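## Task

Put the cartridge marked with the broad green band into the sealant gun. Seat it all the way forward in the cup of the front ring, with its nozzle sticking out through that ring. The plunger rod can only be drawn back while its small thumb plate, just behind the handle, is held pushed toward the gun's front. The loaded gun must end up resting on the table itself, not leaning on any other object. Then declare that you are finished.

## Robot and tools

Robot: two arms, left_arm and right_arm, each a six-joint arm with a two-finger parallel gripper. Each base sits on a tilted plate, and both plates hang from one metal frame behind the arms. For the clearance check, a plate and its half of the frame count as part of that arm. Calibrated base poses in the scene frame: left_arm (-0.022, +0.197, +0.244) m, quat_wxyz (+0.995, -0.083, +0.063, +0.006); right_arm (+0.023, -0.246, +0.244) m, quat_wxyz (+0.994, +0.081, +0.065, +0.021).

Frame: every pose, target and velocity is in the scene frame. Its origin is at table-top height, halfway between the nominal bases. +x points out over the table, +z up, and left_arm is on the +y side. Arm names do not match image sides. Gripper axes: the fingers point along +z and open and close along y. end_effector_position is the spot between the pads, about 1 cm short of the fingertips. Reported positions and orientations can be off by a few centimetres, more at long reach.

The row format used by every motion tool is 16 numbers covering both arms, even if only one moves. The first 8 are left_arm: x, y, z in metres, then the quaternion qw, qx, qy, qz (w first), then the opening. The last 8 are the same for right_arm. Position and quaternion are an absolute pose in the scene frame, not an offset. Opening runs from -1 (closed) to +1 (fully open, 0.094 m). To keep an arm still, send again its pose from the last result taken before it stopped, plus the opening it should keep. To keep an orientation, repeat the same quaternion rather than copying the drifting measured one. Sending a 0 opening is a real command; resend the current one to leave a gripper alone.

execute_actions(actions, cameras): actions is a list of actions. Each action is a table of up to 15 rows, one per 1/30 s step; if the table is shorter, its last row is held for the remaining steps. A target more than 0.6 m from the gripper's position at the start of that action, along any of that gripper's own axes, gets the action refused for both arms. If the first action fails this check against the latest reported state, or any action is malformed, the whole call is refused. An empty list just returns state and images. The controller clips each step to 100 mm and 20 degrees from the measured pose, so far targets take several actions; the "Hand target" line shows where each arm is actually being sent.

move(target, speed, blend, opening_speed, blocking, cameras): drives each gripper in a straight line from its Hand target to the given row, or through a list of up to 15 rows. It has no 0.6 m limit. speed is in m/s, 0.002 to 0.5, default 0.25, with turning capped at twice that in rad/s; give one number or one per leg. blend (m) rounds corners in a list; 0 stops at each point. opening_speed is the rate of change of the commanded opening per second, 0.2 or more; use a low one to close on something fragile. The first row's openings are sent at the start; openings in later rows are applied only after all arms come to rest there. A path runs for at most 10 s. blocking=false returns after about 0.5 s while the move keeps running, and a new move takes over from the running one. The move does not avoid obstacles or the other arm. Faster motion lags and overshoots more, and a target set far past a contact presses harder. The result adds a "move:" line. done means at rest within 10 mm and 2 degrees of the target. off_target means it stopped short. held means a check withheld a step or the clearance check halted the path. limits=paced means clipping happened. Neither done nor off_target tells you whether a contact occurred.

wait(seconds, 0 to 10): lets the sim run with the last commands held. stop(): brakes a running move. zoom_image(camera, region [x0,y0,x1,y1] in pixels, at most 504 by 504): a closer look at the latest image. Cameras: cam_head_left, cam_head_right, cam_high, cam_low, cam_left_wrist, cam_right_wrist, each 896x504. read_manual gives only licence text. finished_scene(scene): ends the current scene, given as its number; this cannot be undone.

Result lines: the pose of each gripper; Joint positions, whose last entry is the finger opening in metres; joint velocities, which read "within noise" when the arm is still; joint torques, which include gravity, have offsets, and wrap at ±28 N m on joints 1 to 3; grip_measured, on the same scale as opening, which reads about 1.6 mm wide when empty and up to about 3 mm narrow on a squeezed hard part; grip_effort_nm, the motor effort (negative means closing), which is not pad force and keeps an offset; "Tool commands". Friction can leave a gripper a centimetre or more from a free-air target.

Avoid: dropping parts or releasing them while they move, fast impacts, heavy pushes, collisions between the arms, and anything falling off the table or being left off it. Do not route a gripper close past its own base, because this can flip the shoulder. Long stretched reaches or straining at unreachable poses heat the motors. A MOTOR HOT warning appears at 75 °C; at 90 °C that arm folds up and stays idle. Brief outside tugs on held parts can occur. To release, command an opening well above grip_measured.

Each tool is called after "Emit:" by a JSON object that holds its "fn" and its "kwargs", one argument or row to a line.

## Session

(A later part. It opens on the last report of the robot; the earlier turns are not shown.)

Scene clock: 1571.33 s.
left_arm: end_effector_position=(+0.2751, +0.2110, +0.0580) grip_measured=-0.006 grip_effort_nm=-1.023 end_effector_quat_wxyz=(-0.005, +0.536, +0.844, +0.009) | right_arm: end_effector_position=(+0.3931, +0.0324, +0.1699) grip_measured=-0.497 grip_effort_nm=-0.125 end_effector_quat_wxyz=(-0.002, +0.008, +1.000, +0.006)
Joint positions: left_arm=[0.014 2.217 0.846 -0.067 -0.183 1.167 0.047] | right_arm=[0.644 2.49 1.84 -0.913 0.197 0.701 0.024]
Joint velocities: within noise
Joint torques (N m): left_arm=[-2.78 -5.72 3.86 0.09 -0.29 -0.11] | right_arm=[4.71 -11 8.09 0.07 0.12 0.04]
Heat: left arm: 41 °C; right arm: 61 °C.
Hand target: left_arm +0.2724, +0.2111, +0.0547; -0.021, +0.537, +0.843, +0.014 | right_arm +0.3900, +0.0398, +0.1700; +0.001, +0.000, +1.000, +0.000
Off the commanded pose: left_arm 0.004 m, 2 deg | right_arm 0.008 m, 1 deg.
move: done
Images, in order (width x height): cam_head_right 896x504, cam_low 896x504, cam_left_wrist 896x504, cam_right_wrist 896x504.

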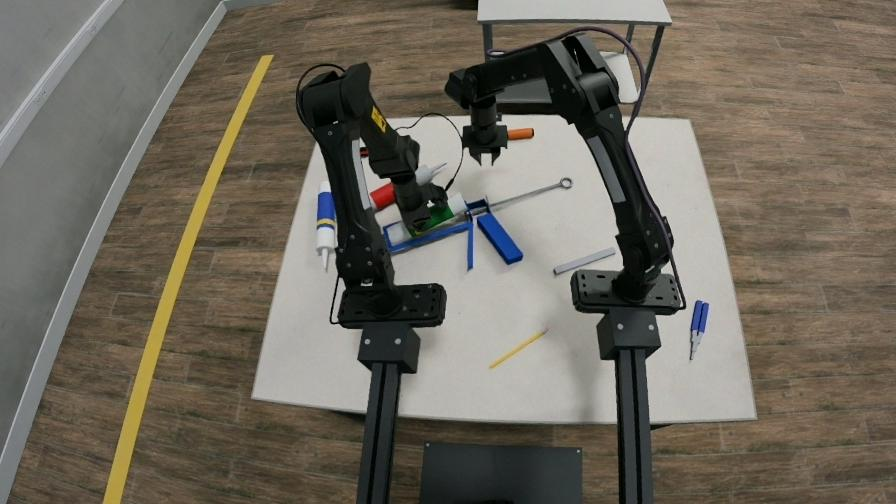

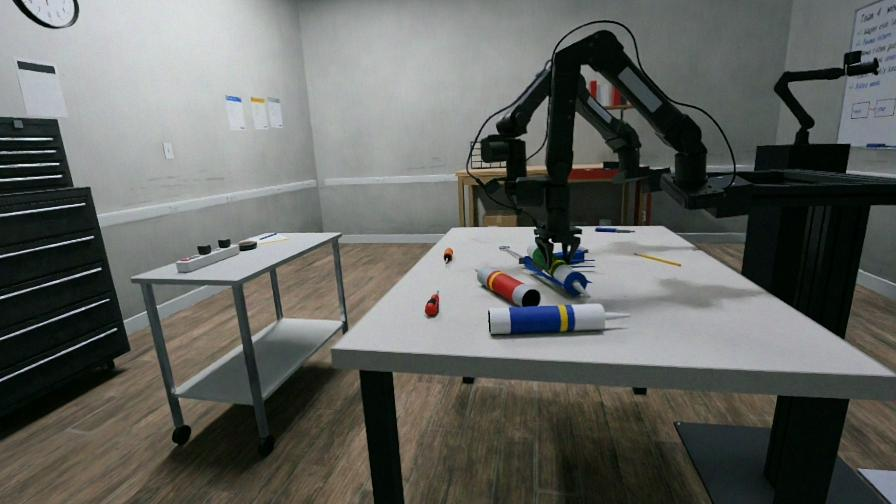

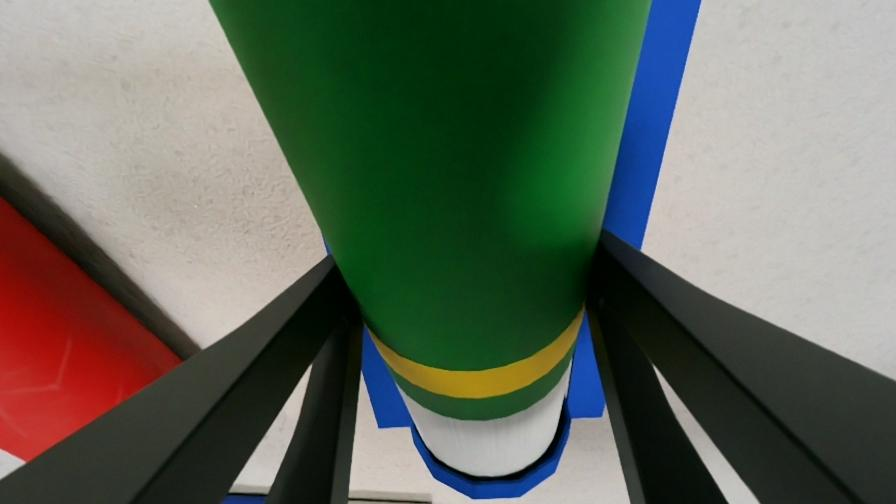

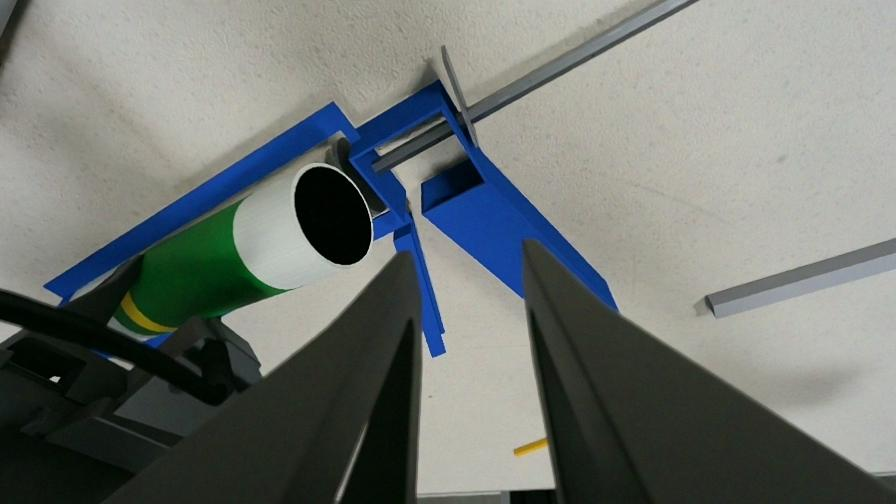

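Emit:
{"fn": "move", "kwargs": {
  "target": [
    [0.2725,0.211,0.0585,0.0147,0.5374,0.8432,-0.0094,-0.25,0.30,-0.06,0.20,0,0,1,0,0.4],
    [0.2725,0.211,0.0585,0.0147,0.5374,0.8432,-0.0094,-0.25,0.242,-0.04,0.13,0,-0.31,0.951,0,0.4]
  ],
  "speed": 0.15,
  "blend": 0.02
}}

Scene clock: 1605.00 s.
left_arm: end_effector_position=(+0.2731, +0.2109, +0.0556) grip_measured=-0.006 grip_effort_nm=-1.028 end_effector_quat_wxyz=(+0.010, +0.534, +0.845, -0.006) | right_arm: end_effector_position=(+0.2441, -0.0432, +0.1330) grip_measured=+0.397 grip_effort_nm=0.173 end_effector_quat_wxyz=(-0.006, -0.300, +0.954, +0.003)
Joint positions: left_arm=[0.041 2.217 0.83 -0.04 -0.137 1.191 0.047] | right_arm=[0.735 2.134 0.927 -0.388 0.197 0.172 0.066]
Joint velocities: within noise
Joint torques (N m): left_arm=[-1.13 -8.2 1.16 0.27 0.09 0.16] | right_arm=[3.41 -7.35 3.48 0.4 0.12 -0.08]
Heat: left arm: 43 °C; right arm: 60 °C.
Hand target: left_arm +0.2725, +0.2111, +0.0585; +0.015, +0.537, +0.843, -0.009 | right_arm +0.2420, -0.0401, +0.1301; +0.000, -0.310, +0.951, +0.000
Off the commanded pose: left_arm 0.003 m, 1 deg | right_arm 0.005 m, 1 deg.
move: done

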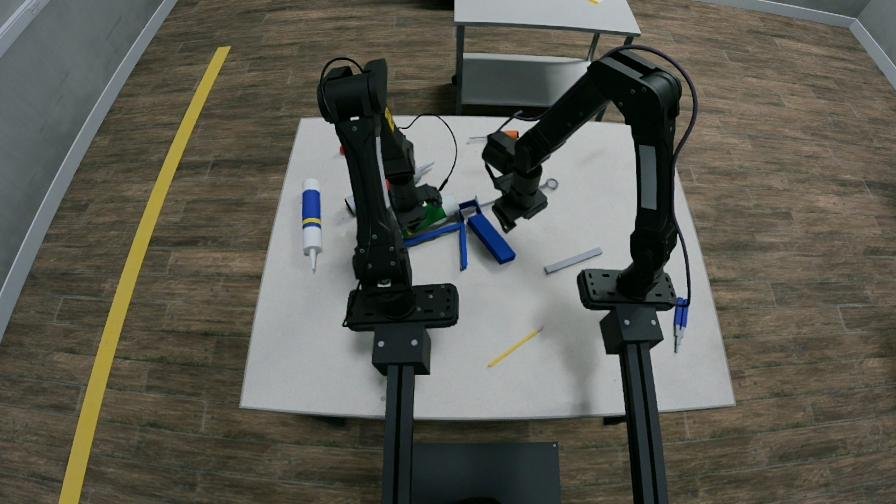

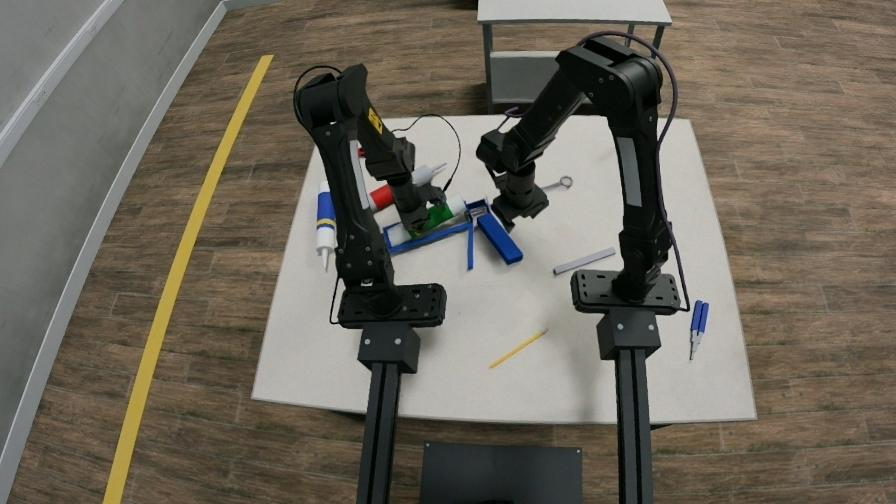

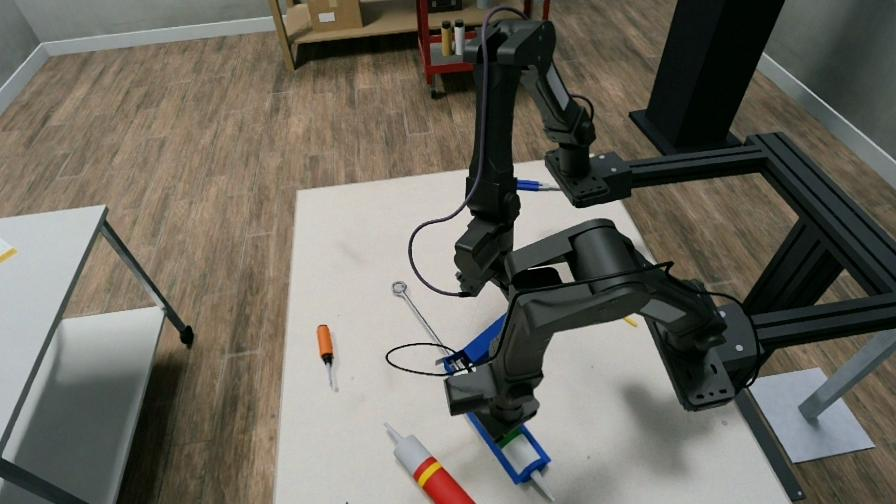

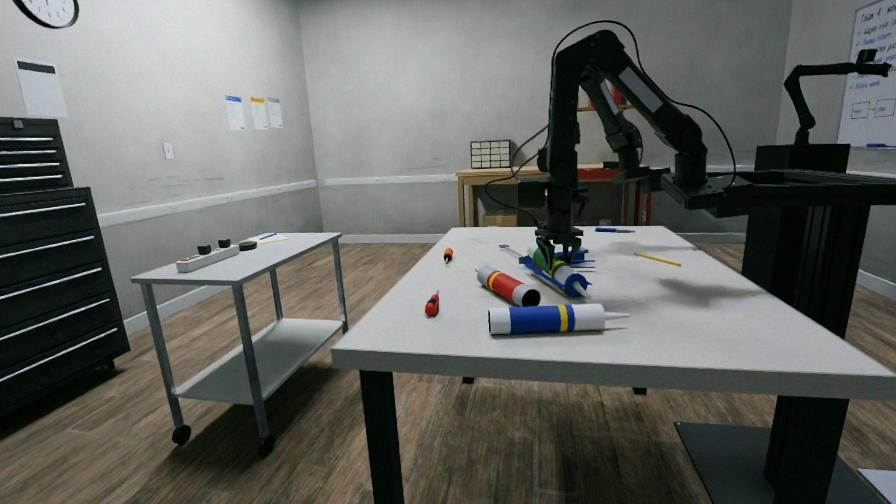

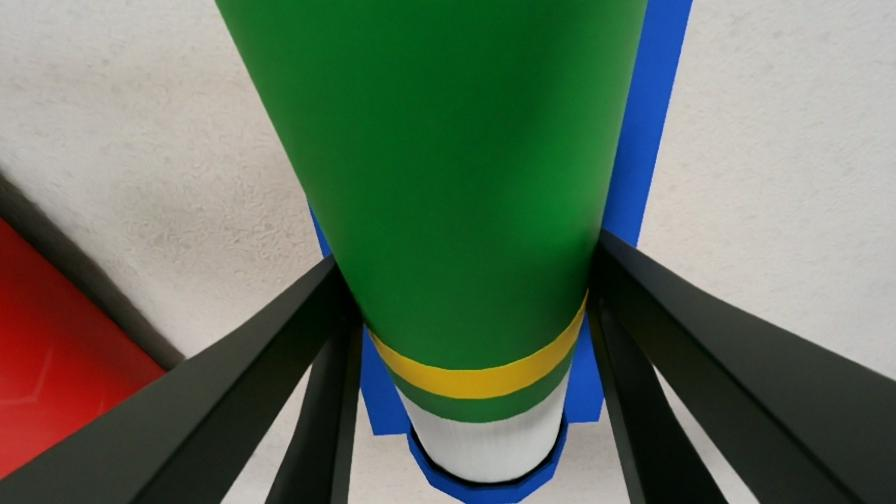

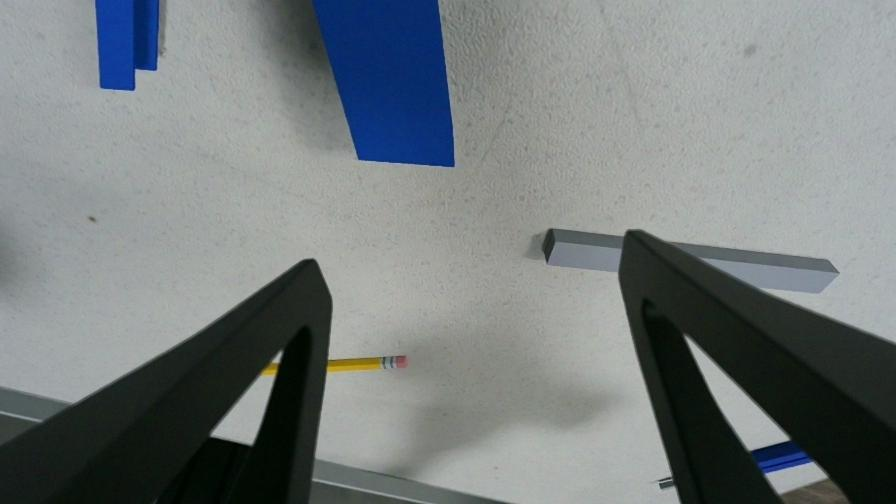

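Emit:
{"fn": "move", "kwargs": {
  "target": [0.2725,0.211,0.0585,0.0147,0.5374,0.8432,-0.0094,-0.25,0.235,-0.0215,0.06,0,-0.286,0.958,0,0.4],
  "speed": 0.12,
  "cameras": ["cam_right_wrist"]
}}

Scene clock: 1612.93 s.
left_arm: end_effector_position=(+0.2731, +0.2109, +0.0556) grip_measured=-0.006 grip_effort_nm=-1.033 end_effector_quat_wxyz=(+0.010, +0.534, +0.845, -0.006) | right_arm: end_effector_position=(+0.2324, -0.0300, +0.0618) grip_measured=+0.397 grip_effort_nm=0.173 end_effector_quat_wxyz=(-0.013, -0.283, +0.959, -0.001)
Joint positions: left_arm=[0.041 2.217 0.83 -0.04 -0.137 1.191 0.047] | right_arm=[0.744 2.407 0.97 -0.175 0.197 0.22 0.066]
Joint velocities: within noise
Joint torques (N m): left_arm=[-1.18 -8.18 1.25 0.29 0.13 0.17] | right_arm=[3.66 -7.88 3.86 0.34 0.11 0.09]
Heat: left arm: 44 °C; right arm: 57 °C.
Hand target: left_arm +0.2725, +0.2111, +0.0585; +0.015, +0.537, +0.843, -0.009 | right_arm +0.2349, -0.0215, +0.0603; +0.000, -0.286, +0.958, +0.000
Off the commanded pose: left_arm 0.003 m, 1 deg | right_arm 0.009 m, 1 deg.
move: done
Images, in order (width x height): cam_right_wrist 896x504.

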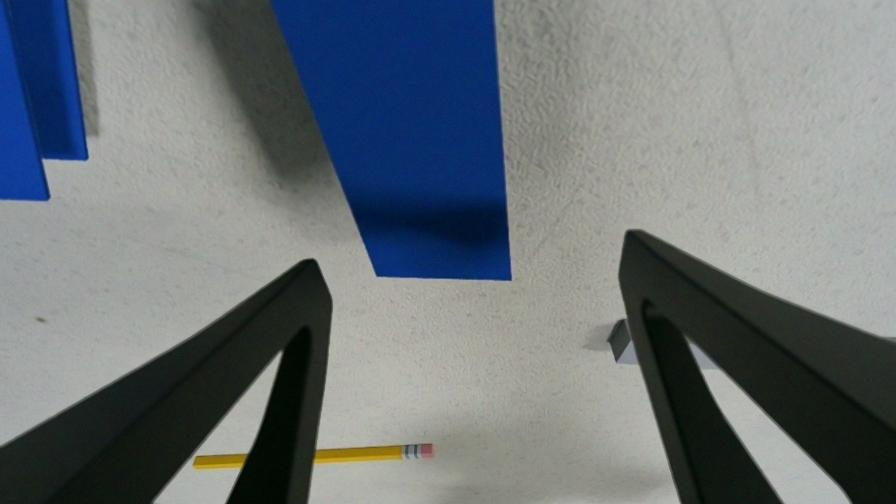

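Emit:
{"fn": "move", "kwargs": {
  "target": [
    [0.2725,0.211,0.0585,0.0147,0.5374,0.8432,-0.0094,-0.25,0.2315,-0.0145,0.045,0,-0.286,0.958,0,0.4],
    [0.2725,0.211,0.0585,0.0147,0.5374,0.8432,-0.0094,-0.25,0.2315,-0.0145,0.016,0,-0.286,0.958,0,0.4]
  ],
  "speed": 0.08,
  "cameras": ["cam_right_wrist"]
}}

Scene clock: 1619.33 s.
left_arm: end_effector_position=(+0.2731, +0.2109, +0.0556) grip_measured=-0.006 grip_effort_nm=-1.023 end_effector_quat_wxyz=(+0.010, +0.534, +0.845, -0.006) | right_arm: end_effector_position=(+0.2265, -0.0177, +0.0194) grip_measured=+0.397 grip_effort_nm=0.173 end_effector_quat_wxyz=(-0.010, -0.286, +0.958, +0.000)
Joint positions: left_arm=[0.041 2.217 0.83 -0.04 -0.137 1.191 0.047] | right_arm=[0.757 2.578 1.037 -0.069 0.198 0.225 0.066]
Joint velocities: within noise
Joint torques (N m): left_arm=[-1.14 -8.23 1.28 0.27 0.11 0.21] | right_arm=[2.11 -8.32 3.19 0.41 0.11 -0.05]
Heat: left arm: 45 °C; right arm: 56 °C.
Hand target: left_arm +0.2725, +0.2111, +0.0585; +0.015, +0.537, +0.843, -0.009 | right_arm +0.2315, -0.0146, +0.0162; +0.000, -0.286, +0.958, +0.000
Off the commanded pose: left_arm 0.003 m, 1 deg | right_arm 0.007 m, 1 deg.
move: done
Images, in order (width x height): cam_right_wrist 896x504.

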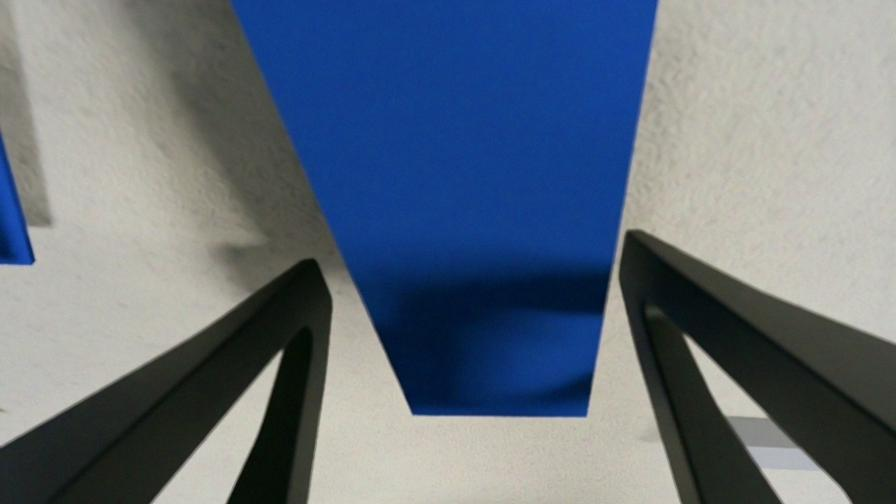

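Emit:
{"fn": "move", "kwargs": {
  "target": [0.2725,0.211,0.0585,0.0147,0.5374,0.8432,-0.0094,-0.25,0.2315,-0.0155,0.016,0,-0.286,0.958,0,-0.35],
  "speed": 0.08,
  "opening_speed": 0.5,
  "cameras": ["cam_right_wrist","cam_left_wrist","cam_low"]
}}

Emit:
{"fn": "zoom_image", "kwargs": {
  "camera": "cam_low",
  "region": [515, 230, 605, 300]
}}

Scene clock: 1625.53 s.
left_arm: end_effector_position=(+0.2735, +0.2110, +0.0556) grip_measured=-0.006 grip_effort_nm=-1.028 end_effector_quat_wxyz=(+0.011, +0.535, +0.845, -0.006) | right_arm: end_effector_position=(+0.2284, -0.0186, +0.0194) grip_measured=-0.178 grip_effort_nm=-1.009 end_effector_quat_wxyz=(-0.006, -0.287, +0.958, -0.004)
Joint positions: left_arm=[0.041 2.217 0.83 -0.038 -0.137 1.194 0.047] | right_arm=[0.757 2.578 1.037 -0.066 0.209 0.223 0.039]
Joint velocities: within noise
Joint torques (N m): left_arm=[-1.16 -8.29 1.29 0.23 0.11 0.15] | right_arm=[1.88 -8.46 2.89 0.4 0.01 -0.05]
Heat: left arm: 45 °C; right arm: 55 °C.
Hand target: left_arm +0.2725, +0.2111, +0.0584; +0.015, +0.537, +0.843, -0.009 | right_arm +0.2315, -0.0156, +0.0161; +0.000, -0.286, +0.958, +0.000
Off the commanded pose: left_arm 0.003 m, 1 deg | right_arm 0.006 m, 1 deg.
move: done
Images, in order (width x height): cam_low 896x504, cam_left_wrist 896x504, cam_right_wrist 896x504.

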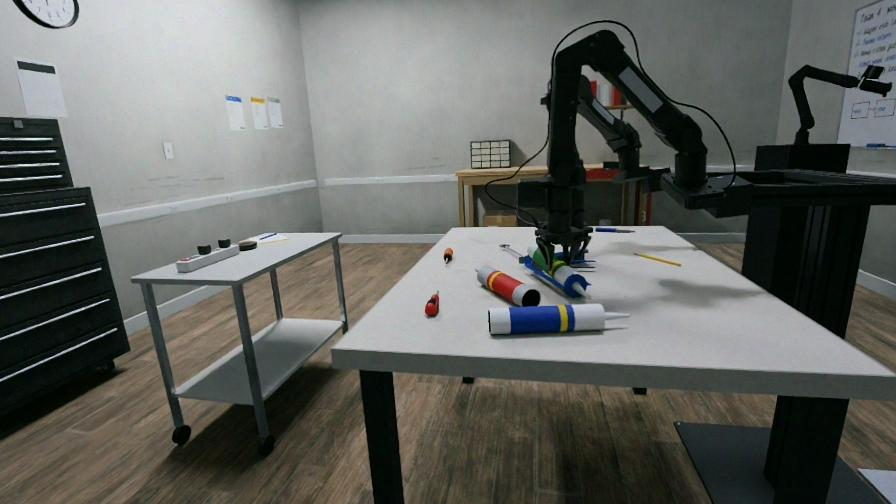

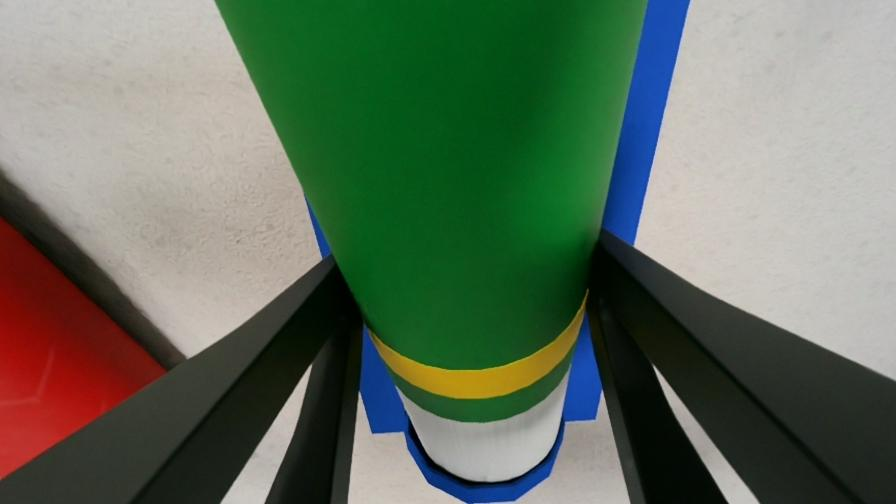

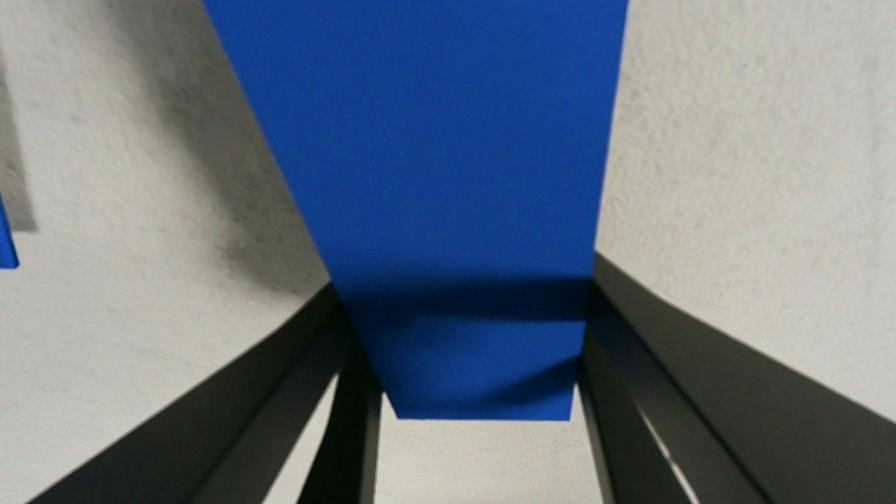

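Scaled by 5.600 from the camera's 896x504 image, which has a finer 1280x720 frame.

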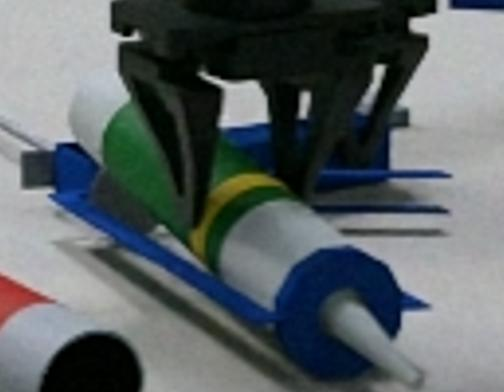

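Emit:
{"fn": "move", "kwargs": {
  "target": [0.2715,0.2105,0.0595,0.0146,0.5555,0.8313,-0.0097,-0.25,0.2315,-0.0155,0.016,0,-0.286,0.958,0,-0.35],
  "speed": 0.05,
  "cameras": ["cam_left_wrist","cam_low"]
}}

Scene clock: 1631.20 s.
left_arm: end_effector_position=(+0.2741, +0.2109, +0.0556) grip_measured=-0.006 grip_effort_nm=-1.033 end_effector_quat_wxyz=(+0.012, +0.546, +0.838, -0.005) | right_arm: end_effector_position=(+0.2284, -0.0186, +0.0194) grip_measured=-0.178 grip_effort_nm=-1.009 end_effector_quat_wxyz=(-0.006, -0.287, +0.958, -0.004)
Joint positions: left_arm=[0.041 2.217 0.83 -0.036 -0.136 1.22 0.047] | right_arm=[0.757 2.578 1.037 -0.066 0.209 0.223 0.039]
Joint velocities: within noise
Joint torques (N m): left_arm=[-1.31 -8.59 0.95 0.24 0.09 0.34] | right_arm=[1.94 -8.38 2.85 0.4 0 -0.04]
Heat: left arm: 46 °C; right arm: 55 °C.
Hand target: left_arm +0.2716, +0.2105, +0.0594; +0.015, +0.555, +0.832, -0.009 | right_arm +0.2315, -0.0156, +0.0161; +0.000, -0.286, +0.958, +0.000
Off the commanded pose: left_arm 0.005 m, 1 deg | right_arm 0.006 m, 1 deg.
move: done
Images, in order (width x height): cam_low 896x504, cam_left_wrist 896x504.

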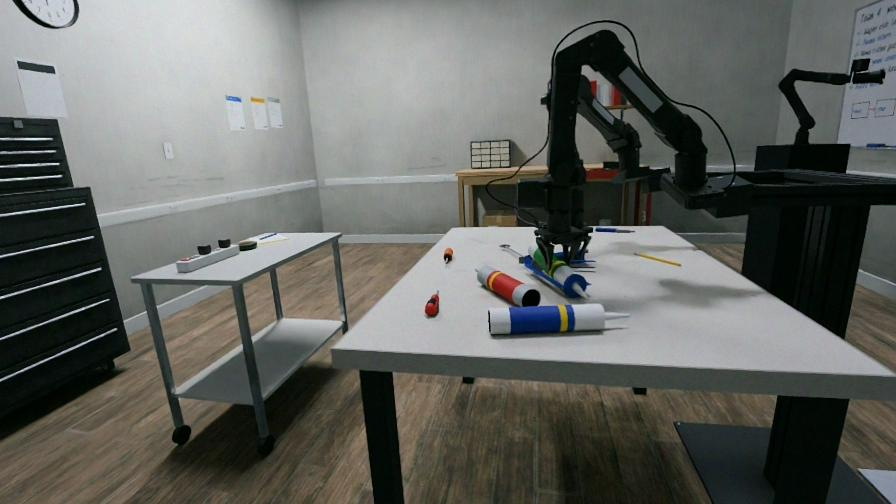

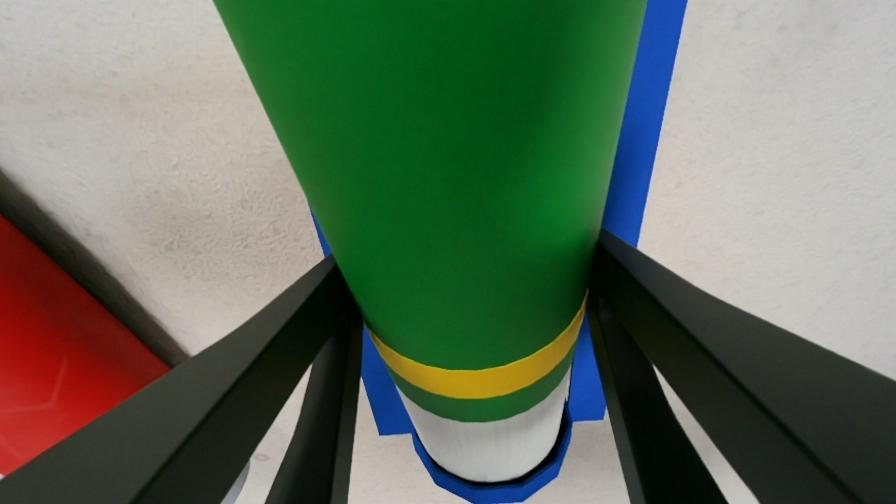

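Emit:
{"fn": "move", "kwargs": {
  "target": [0.2745,0.2035,0.066,0.0146,0.5555,0.8313,-0.0097,-0.25,0.2315,-0.0155,0.016,0,-0.286,0.958,0,-0.35],
  "speed": 0.05,
  "cameras": ["cam_left_wrist","cam_low"]
}}

Emit:
{"fn": "zoom_image", "kwargs": {
  "camera": "cam_low",
  "region": [515, 230, 605, 300]
}}

Scene clock: 1636.73 s.
left_arm: end_effector_position=(+0.2742, +0.2101, +0.0557) grip_measured=-0.006 grip_effort_nm=-1.033 end_effector_quat_wxyz=(+0.012, +0.547, +0.837, -0.005) | right_arm: end_effector_position=(+0.2284, -0.0186, +0.0194) grip_measured=-0.178 grip_effort_nm=-1.009 end_effector_quat_wxyz=(-0.006, -0.287, +0.958, -0.004)
Joint positions: left_arm=[0.039 2.217 0.83 -0.036 -0.136 1.22 0.047] | right_arm=[0.757 2.578 1.037 -0.066 0.209 0.223 0.039]
Joint velocities: within noise
Joint torques (N m): left_arm=[-3.62 -9.98 1.5 -0.03 0.05 0.02] | right_arm=[1.91 -8.38 2.92 0.42 0 -0.04]
Heat: left arm: 46 °C; right arm: 55 °C.
Hand target: left_arm +0.2745, +0.2036, +0.0654; +0.015, +0.556, +0.831, -0.010 | right_arm +0.2315, -0.0156, +0.0161; +0.000, -0.286, +0.958, +0.000
Off the commanded pose: left_arm 0.012 m, 1 deg | right_arm 0.006 m, 1 deg.
move: off_target (left_arm)
Images, in order (width x height): cam_low 896x504, cam_left_wrist 896x504.

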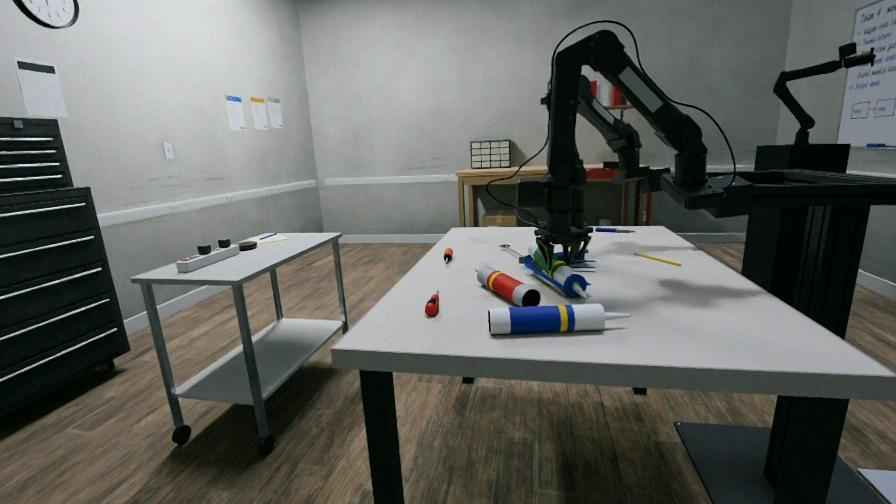

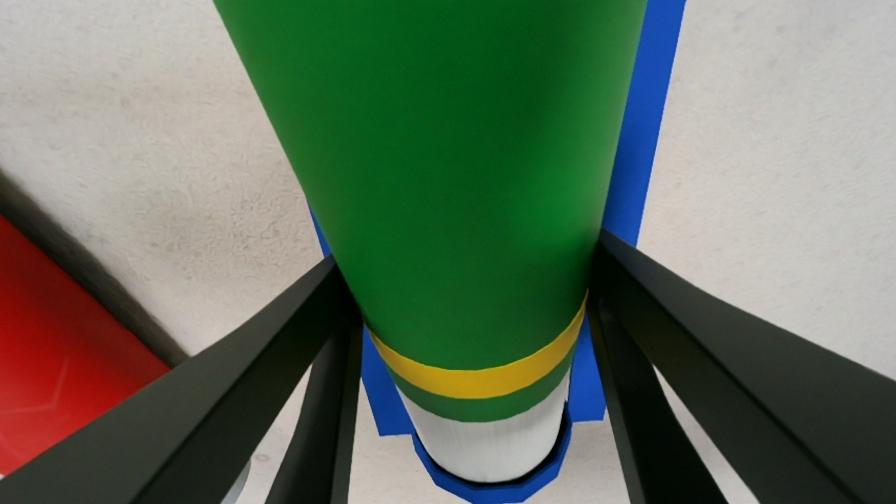

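Scaled by 5.600 from the camera's 896x504 image, which has a finer 1280x720 frame.

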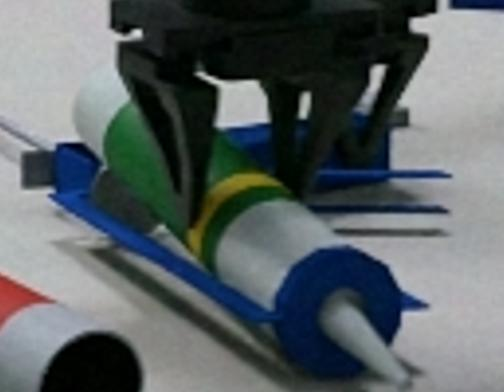

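Emit:
{"fn": "wait", "kwargs": {
  "seconds": 0.1,
  "cameras": ["cam_high","cam_head_left","cam_head_right","cam_low","cam_left_wrist"]
}}

Emit:
{"fn": "zoom_image", "kwargs": {
  "camera": "cam_high",
  "region": [495, 440, 555, 500]
}}

Emit:
{"fn": "zoom_image", "kwargs": {
  "camera": "cam_left_wrist",
  "region": [400, 400, 590, 504]
}}

Emit:
{"fn": "zoom_image", "kwargs": {
  "camera": "cam_head_right",
  "region": [375, 190, 475, 260]
}}

Emit:
{"fn": "zoom_image", "kwargs": {
  "camera": "cam_low",
  "region": [515, 240, 575, 285]
}}

Scene clock: 1647.80 s.
left_arm: end_effector_position=(+0.2742, +0.2101, +0.0557) grip_measured=-0.006 grip_effort_nm=-1.033 end_effector_quat_wxyz=(+0.012, +0.547, +0.837, -0.005) | right_arm: end_effector_position=(+0.2284, -0.0186, +0.0194) grip_measured=-0.178 grip_effort_nm=-1.009 end_effector_quat_wxyz=(-0.006, -0.287, +0.958, -0.004)
Joint positions: left_arm=[0.039 2.217 0.83 -0.036 -0.136 1.22 0.047] | right_arm=[0.757 2.578 1.037 -0.066 0.209 0.223 0.039]
Joint velocities: within noise
Joint torques (N m): left_arm=[-3.54 -9.98 1.52 0 0.07 0] | right_arm=[1.84 -8.39 2.85 0.41 -0.01 -0.03]
Heat: left arm: 48 °C; right arm: 54 °C.
Hand target: left_arm +0.2745, +0.2036, +0.0654; +0.015, +0.556, +0.831, -0.010 | right_arm +0.2315, -0.0156, +0.0161; +0.000, -0.286, +0.958, +0.000
Tool commands: left_gripper/opening=-0.25 right_gripper/opening=-0.35
Off the commanded pose: left_arm 0.012 m, 1 deg | right_arm 0.006 m, 1 deg.
wait: 0.10 s; at rest from the start
Images, in order (width x height): cam_head_left 896x504, cam_head_right 896x504, cam_high 896x504, cam_low 896x504, cam_left_wrist 896x504.

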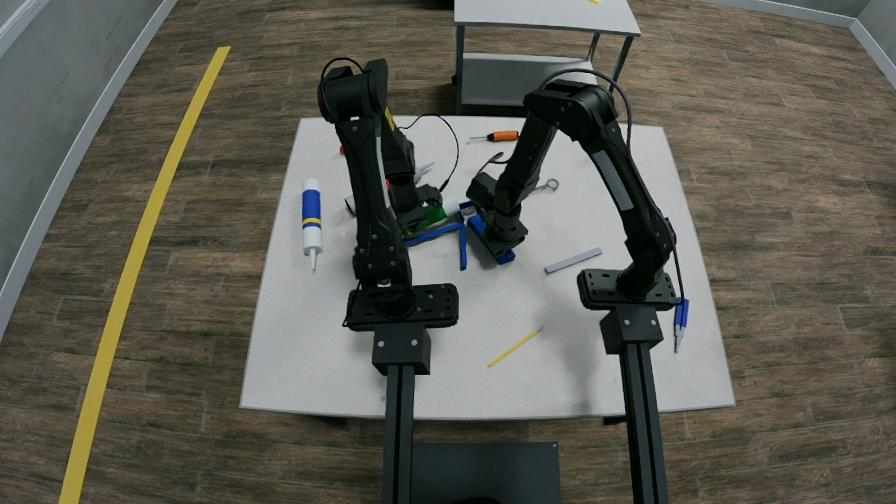

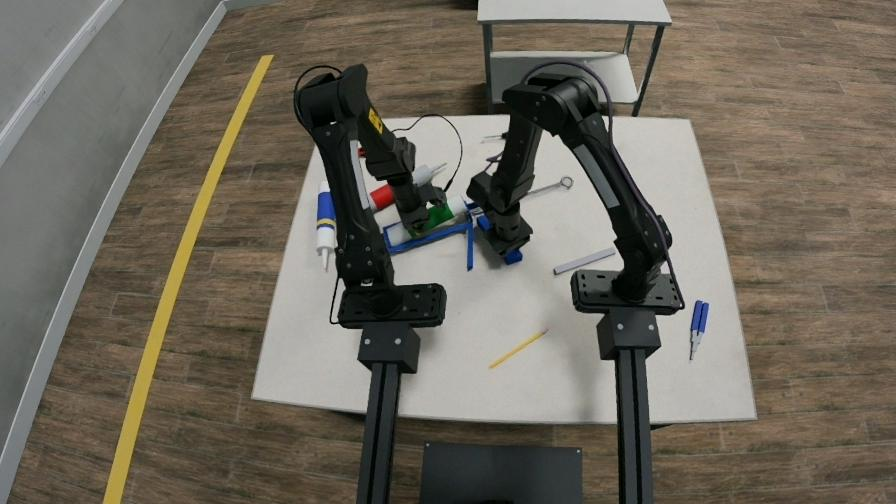

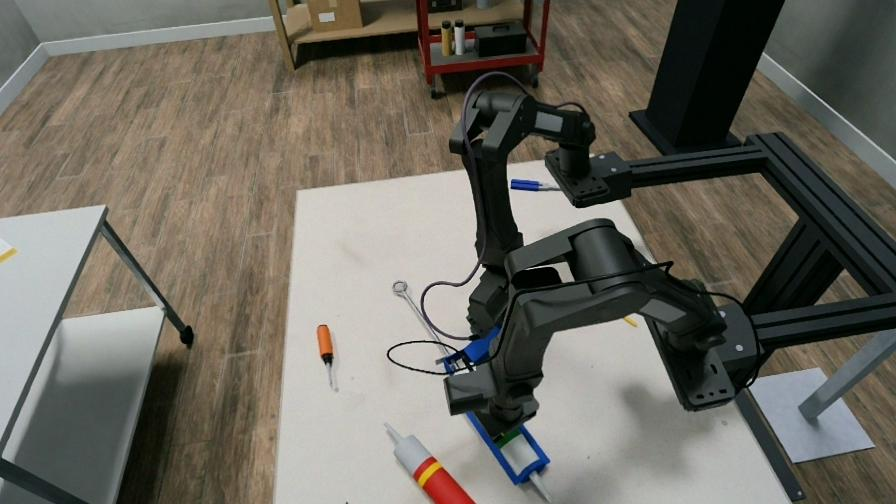

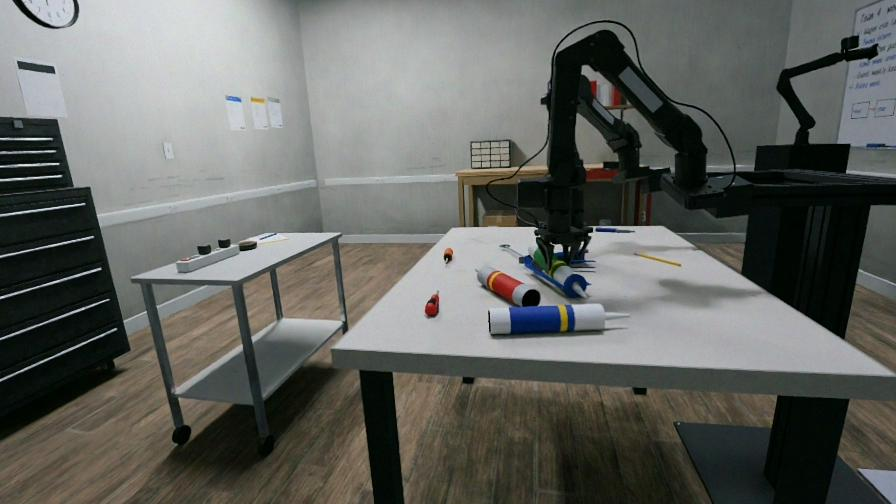

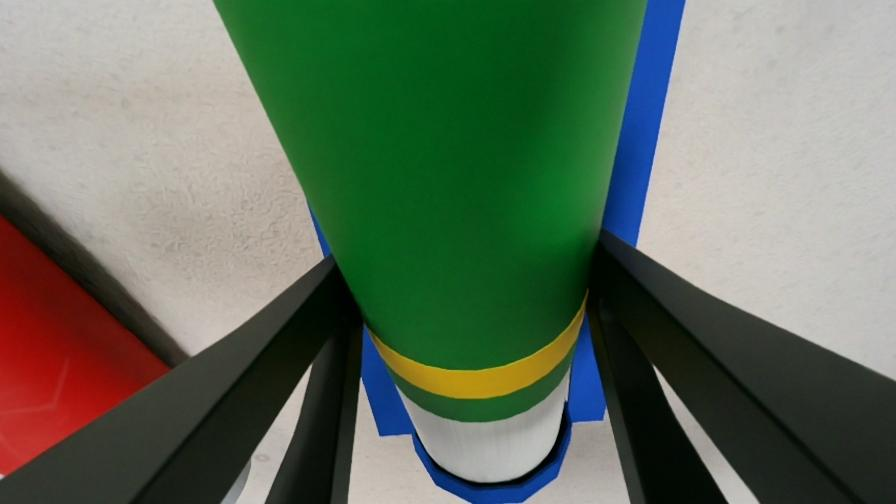

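Scaled by 8.400 from the camera's 896x504 image, which has a finer 1280x720 frame.

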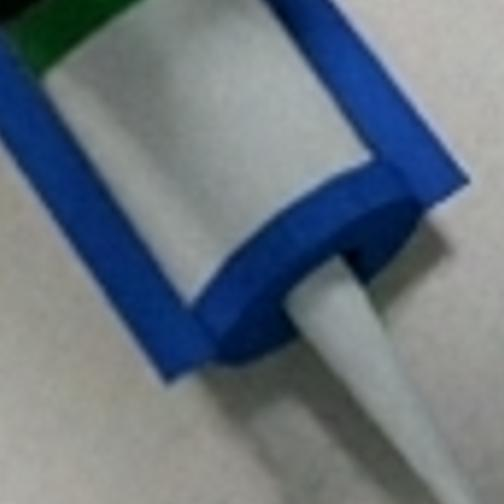

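Scaled by 2.653 from the camera's 896x504 image, which has a finer 1280x720 frame.

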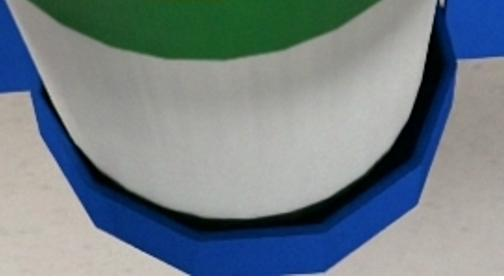

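Scaled by 5.040 from the camera's 896x504 image, which has a finer 1280x720 frame.

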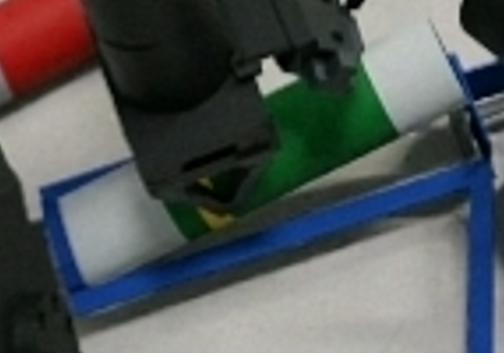

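Scaled by 8.400 from the camera's 896x504 image, which has a finer 1280x720 frame.

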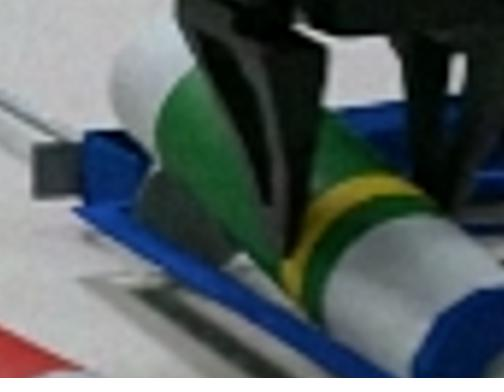

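Emit:
{"fn": "move", "kwargs": {
  "target": [0.2725,0.2095,0.066,0.0365,0.5478,0.8355,-0.0239,-0.25,0.2315,-0.0155,0.016,0,-0.286,0.958,0,-0.35],
  "speed": 0.05,
  "cameras": ["cam_left_wrist","cam_low","cam_head_right"]
}}

Emit:
{"fn": "zoom_image", "kwargs": {
  "camera": "cam_low",
  "region": [515, 240, 605, 300]
}}

Emit:
{"fn": "zoom_image", "kwargs": {
  "camera": "cam_left_wrist",
  "region": [400, 400, 590, 504]
}}

Scene clock: 1658.47 s.
left_arm: end_effector_position=(+0.2699, +0.2093, +0.0554) grip_measured=-0.006 grip_effort_nm=-1.033 end_effector_quat_wxyz=(+0.025, +0.545, +0.838, -0.021) | right_arm: end_effector_position=(+0.2284, -0.0186, +0.0194) grip_measured=-0.178 grip_effort_nm=-1.009 end_effector_quat_wxyz=(-0.006, -0.288, +0.958, -0.004)
Joint positions: left_arm=[0.062 2.209 0.807 -0.017 -0.092 1.24 0.047] | right_arm=[0.757 2.578 1.037 -0.066 0.209 0.221 0.039]
Joint velocities: within noise
Joint torques (N m): left_arm=[-0.99 -10.43 0.81 0.13 0.2 0.2] | right_arm=[1.92 -8.42 2.92 0.4 0 -0.03]
Heat: left arm: 49 °C; right arm: 54 °C.
Hand target: left_arm +0.2724, +0.2095, +0.0654; +0.036, +0.548, +0.835, -0.024 | right_arm +0.2315, -0.0156, +0.0161; +0.000, -0.286, +0.958, +0.000
Off the commanded pose: left_arm 0.011 m, 1 deg | right_arm 0.006 m, 1 deg.
move: off_target (left_arm)
Images, in order (width x height): cam_head_right 896x504, cam_low 896x504, cam_left_wrist 896x504.

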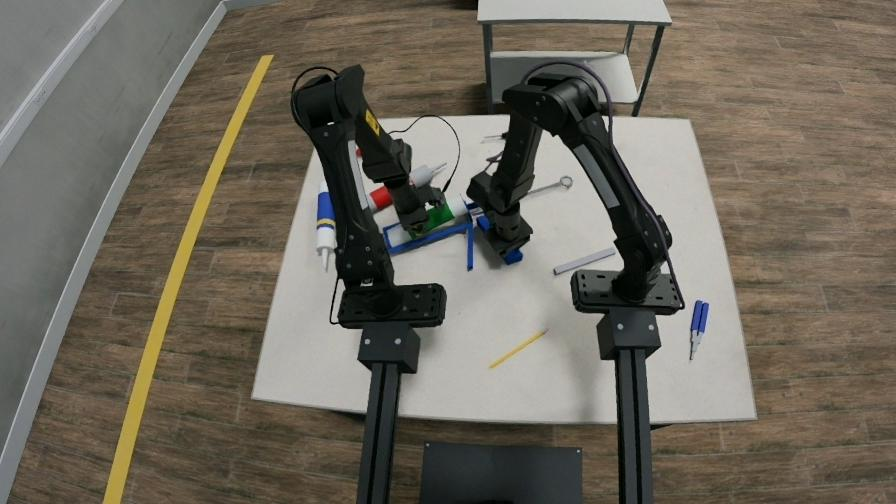

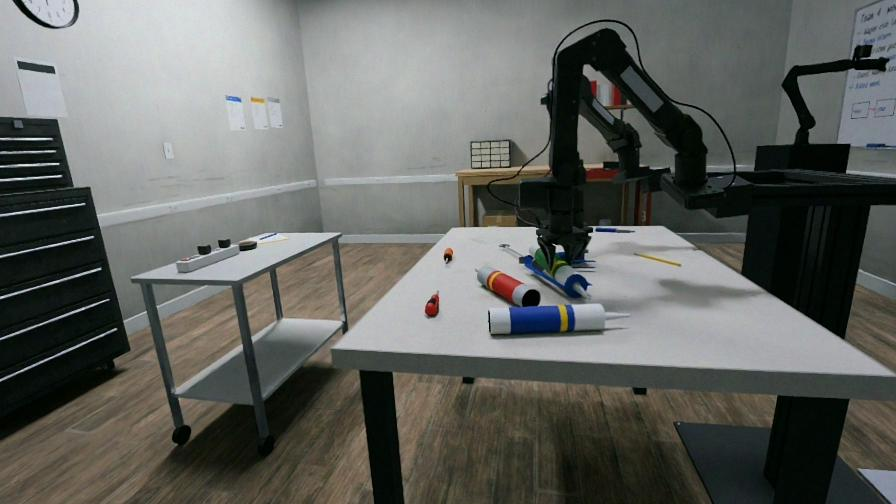

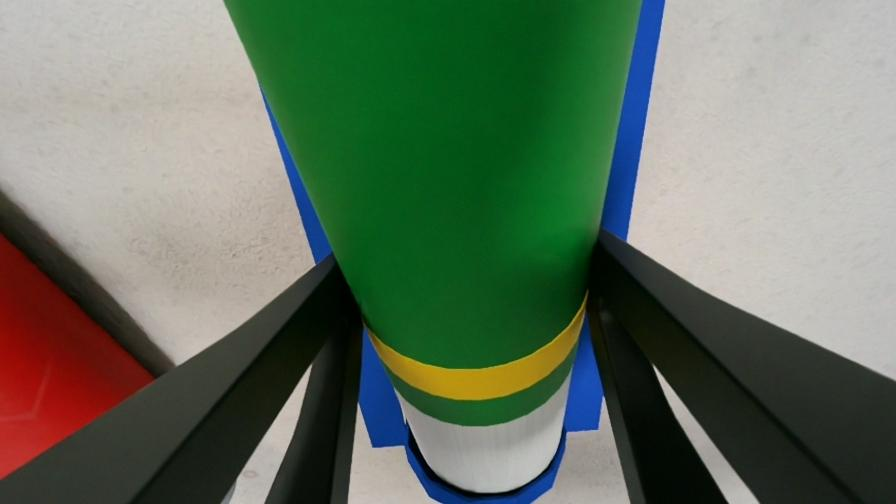

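Scaled by 5.600 from the camera's 896x504 image, which has a finer 1280x720 frame.

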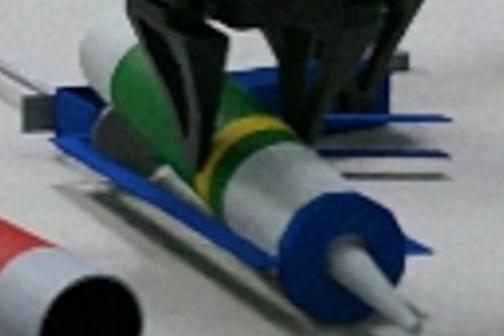

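Scaled by 2.653 from the camera's 896x504 image, which has a finer 1280x720 frame.

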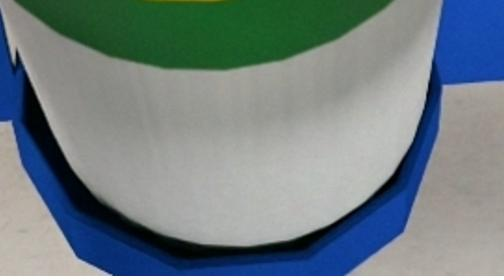

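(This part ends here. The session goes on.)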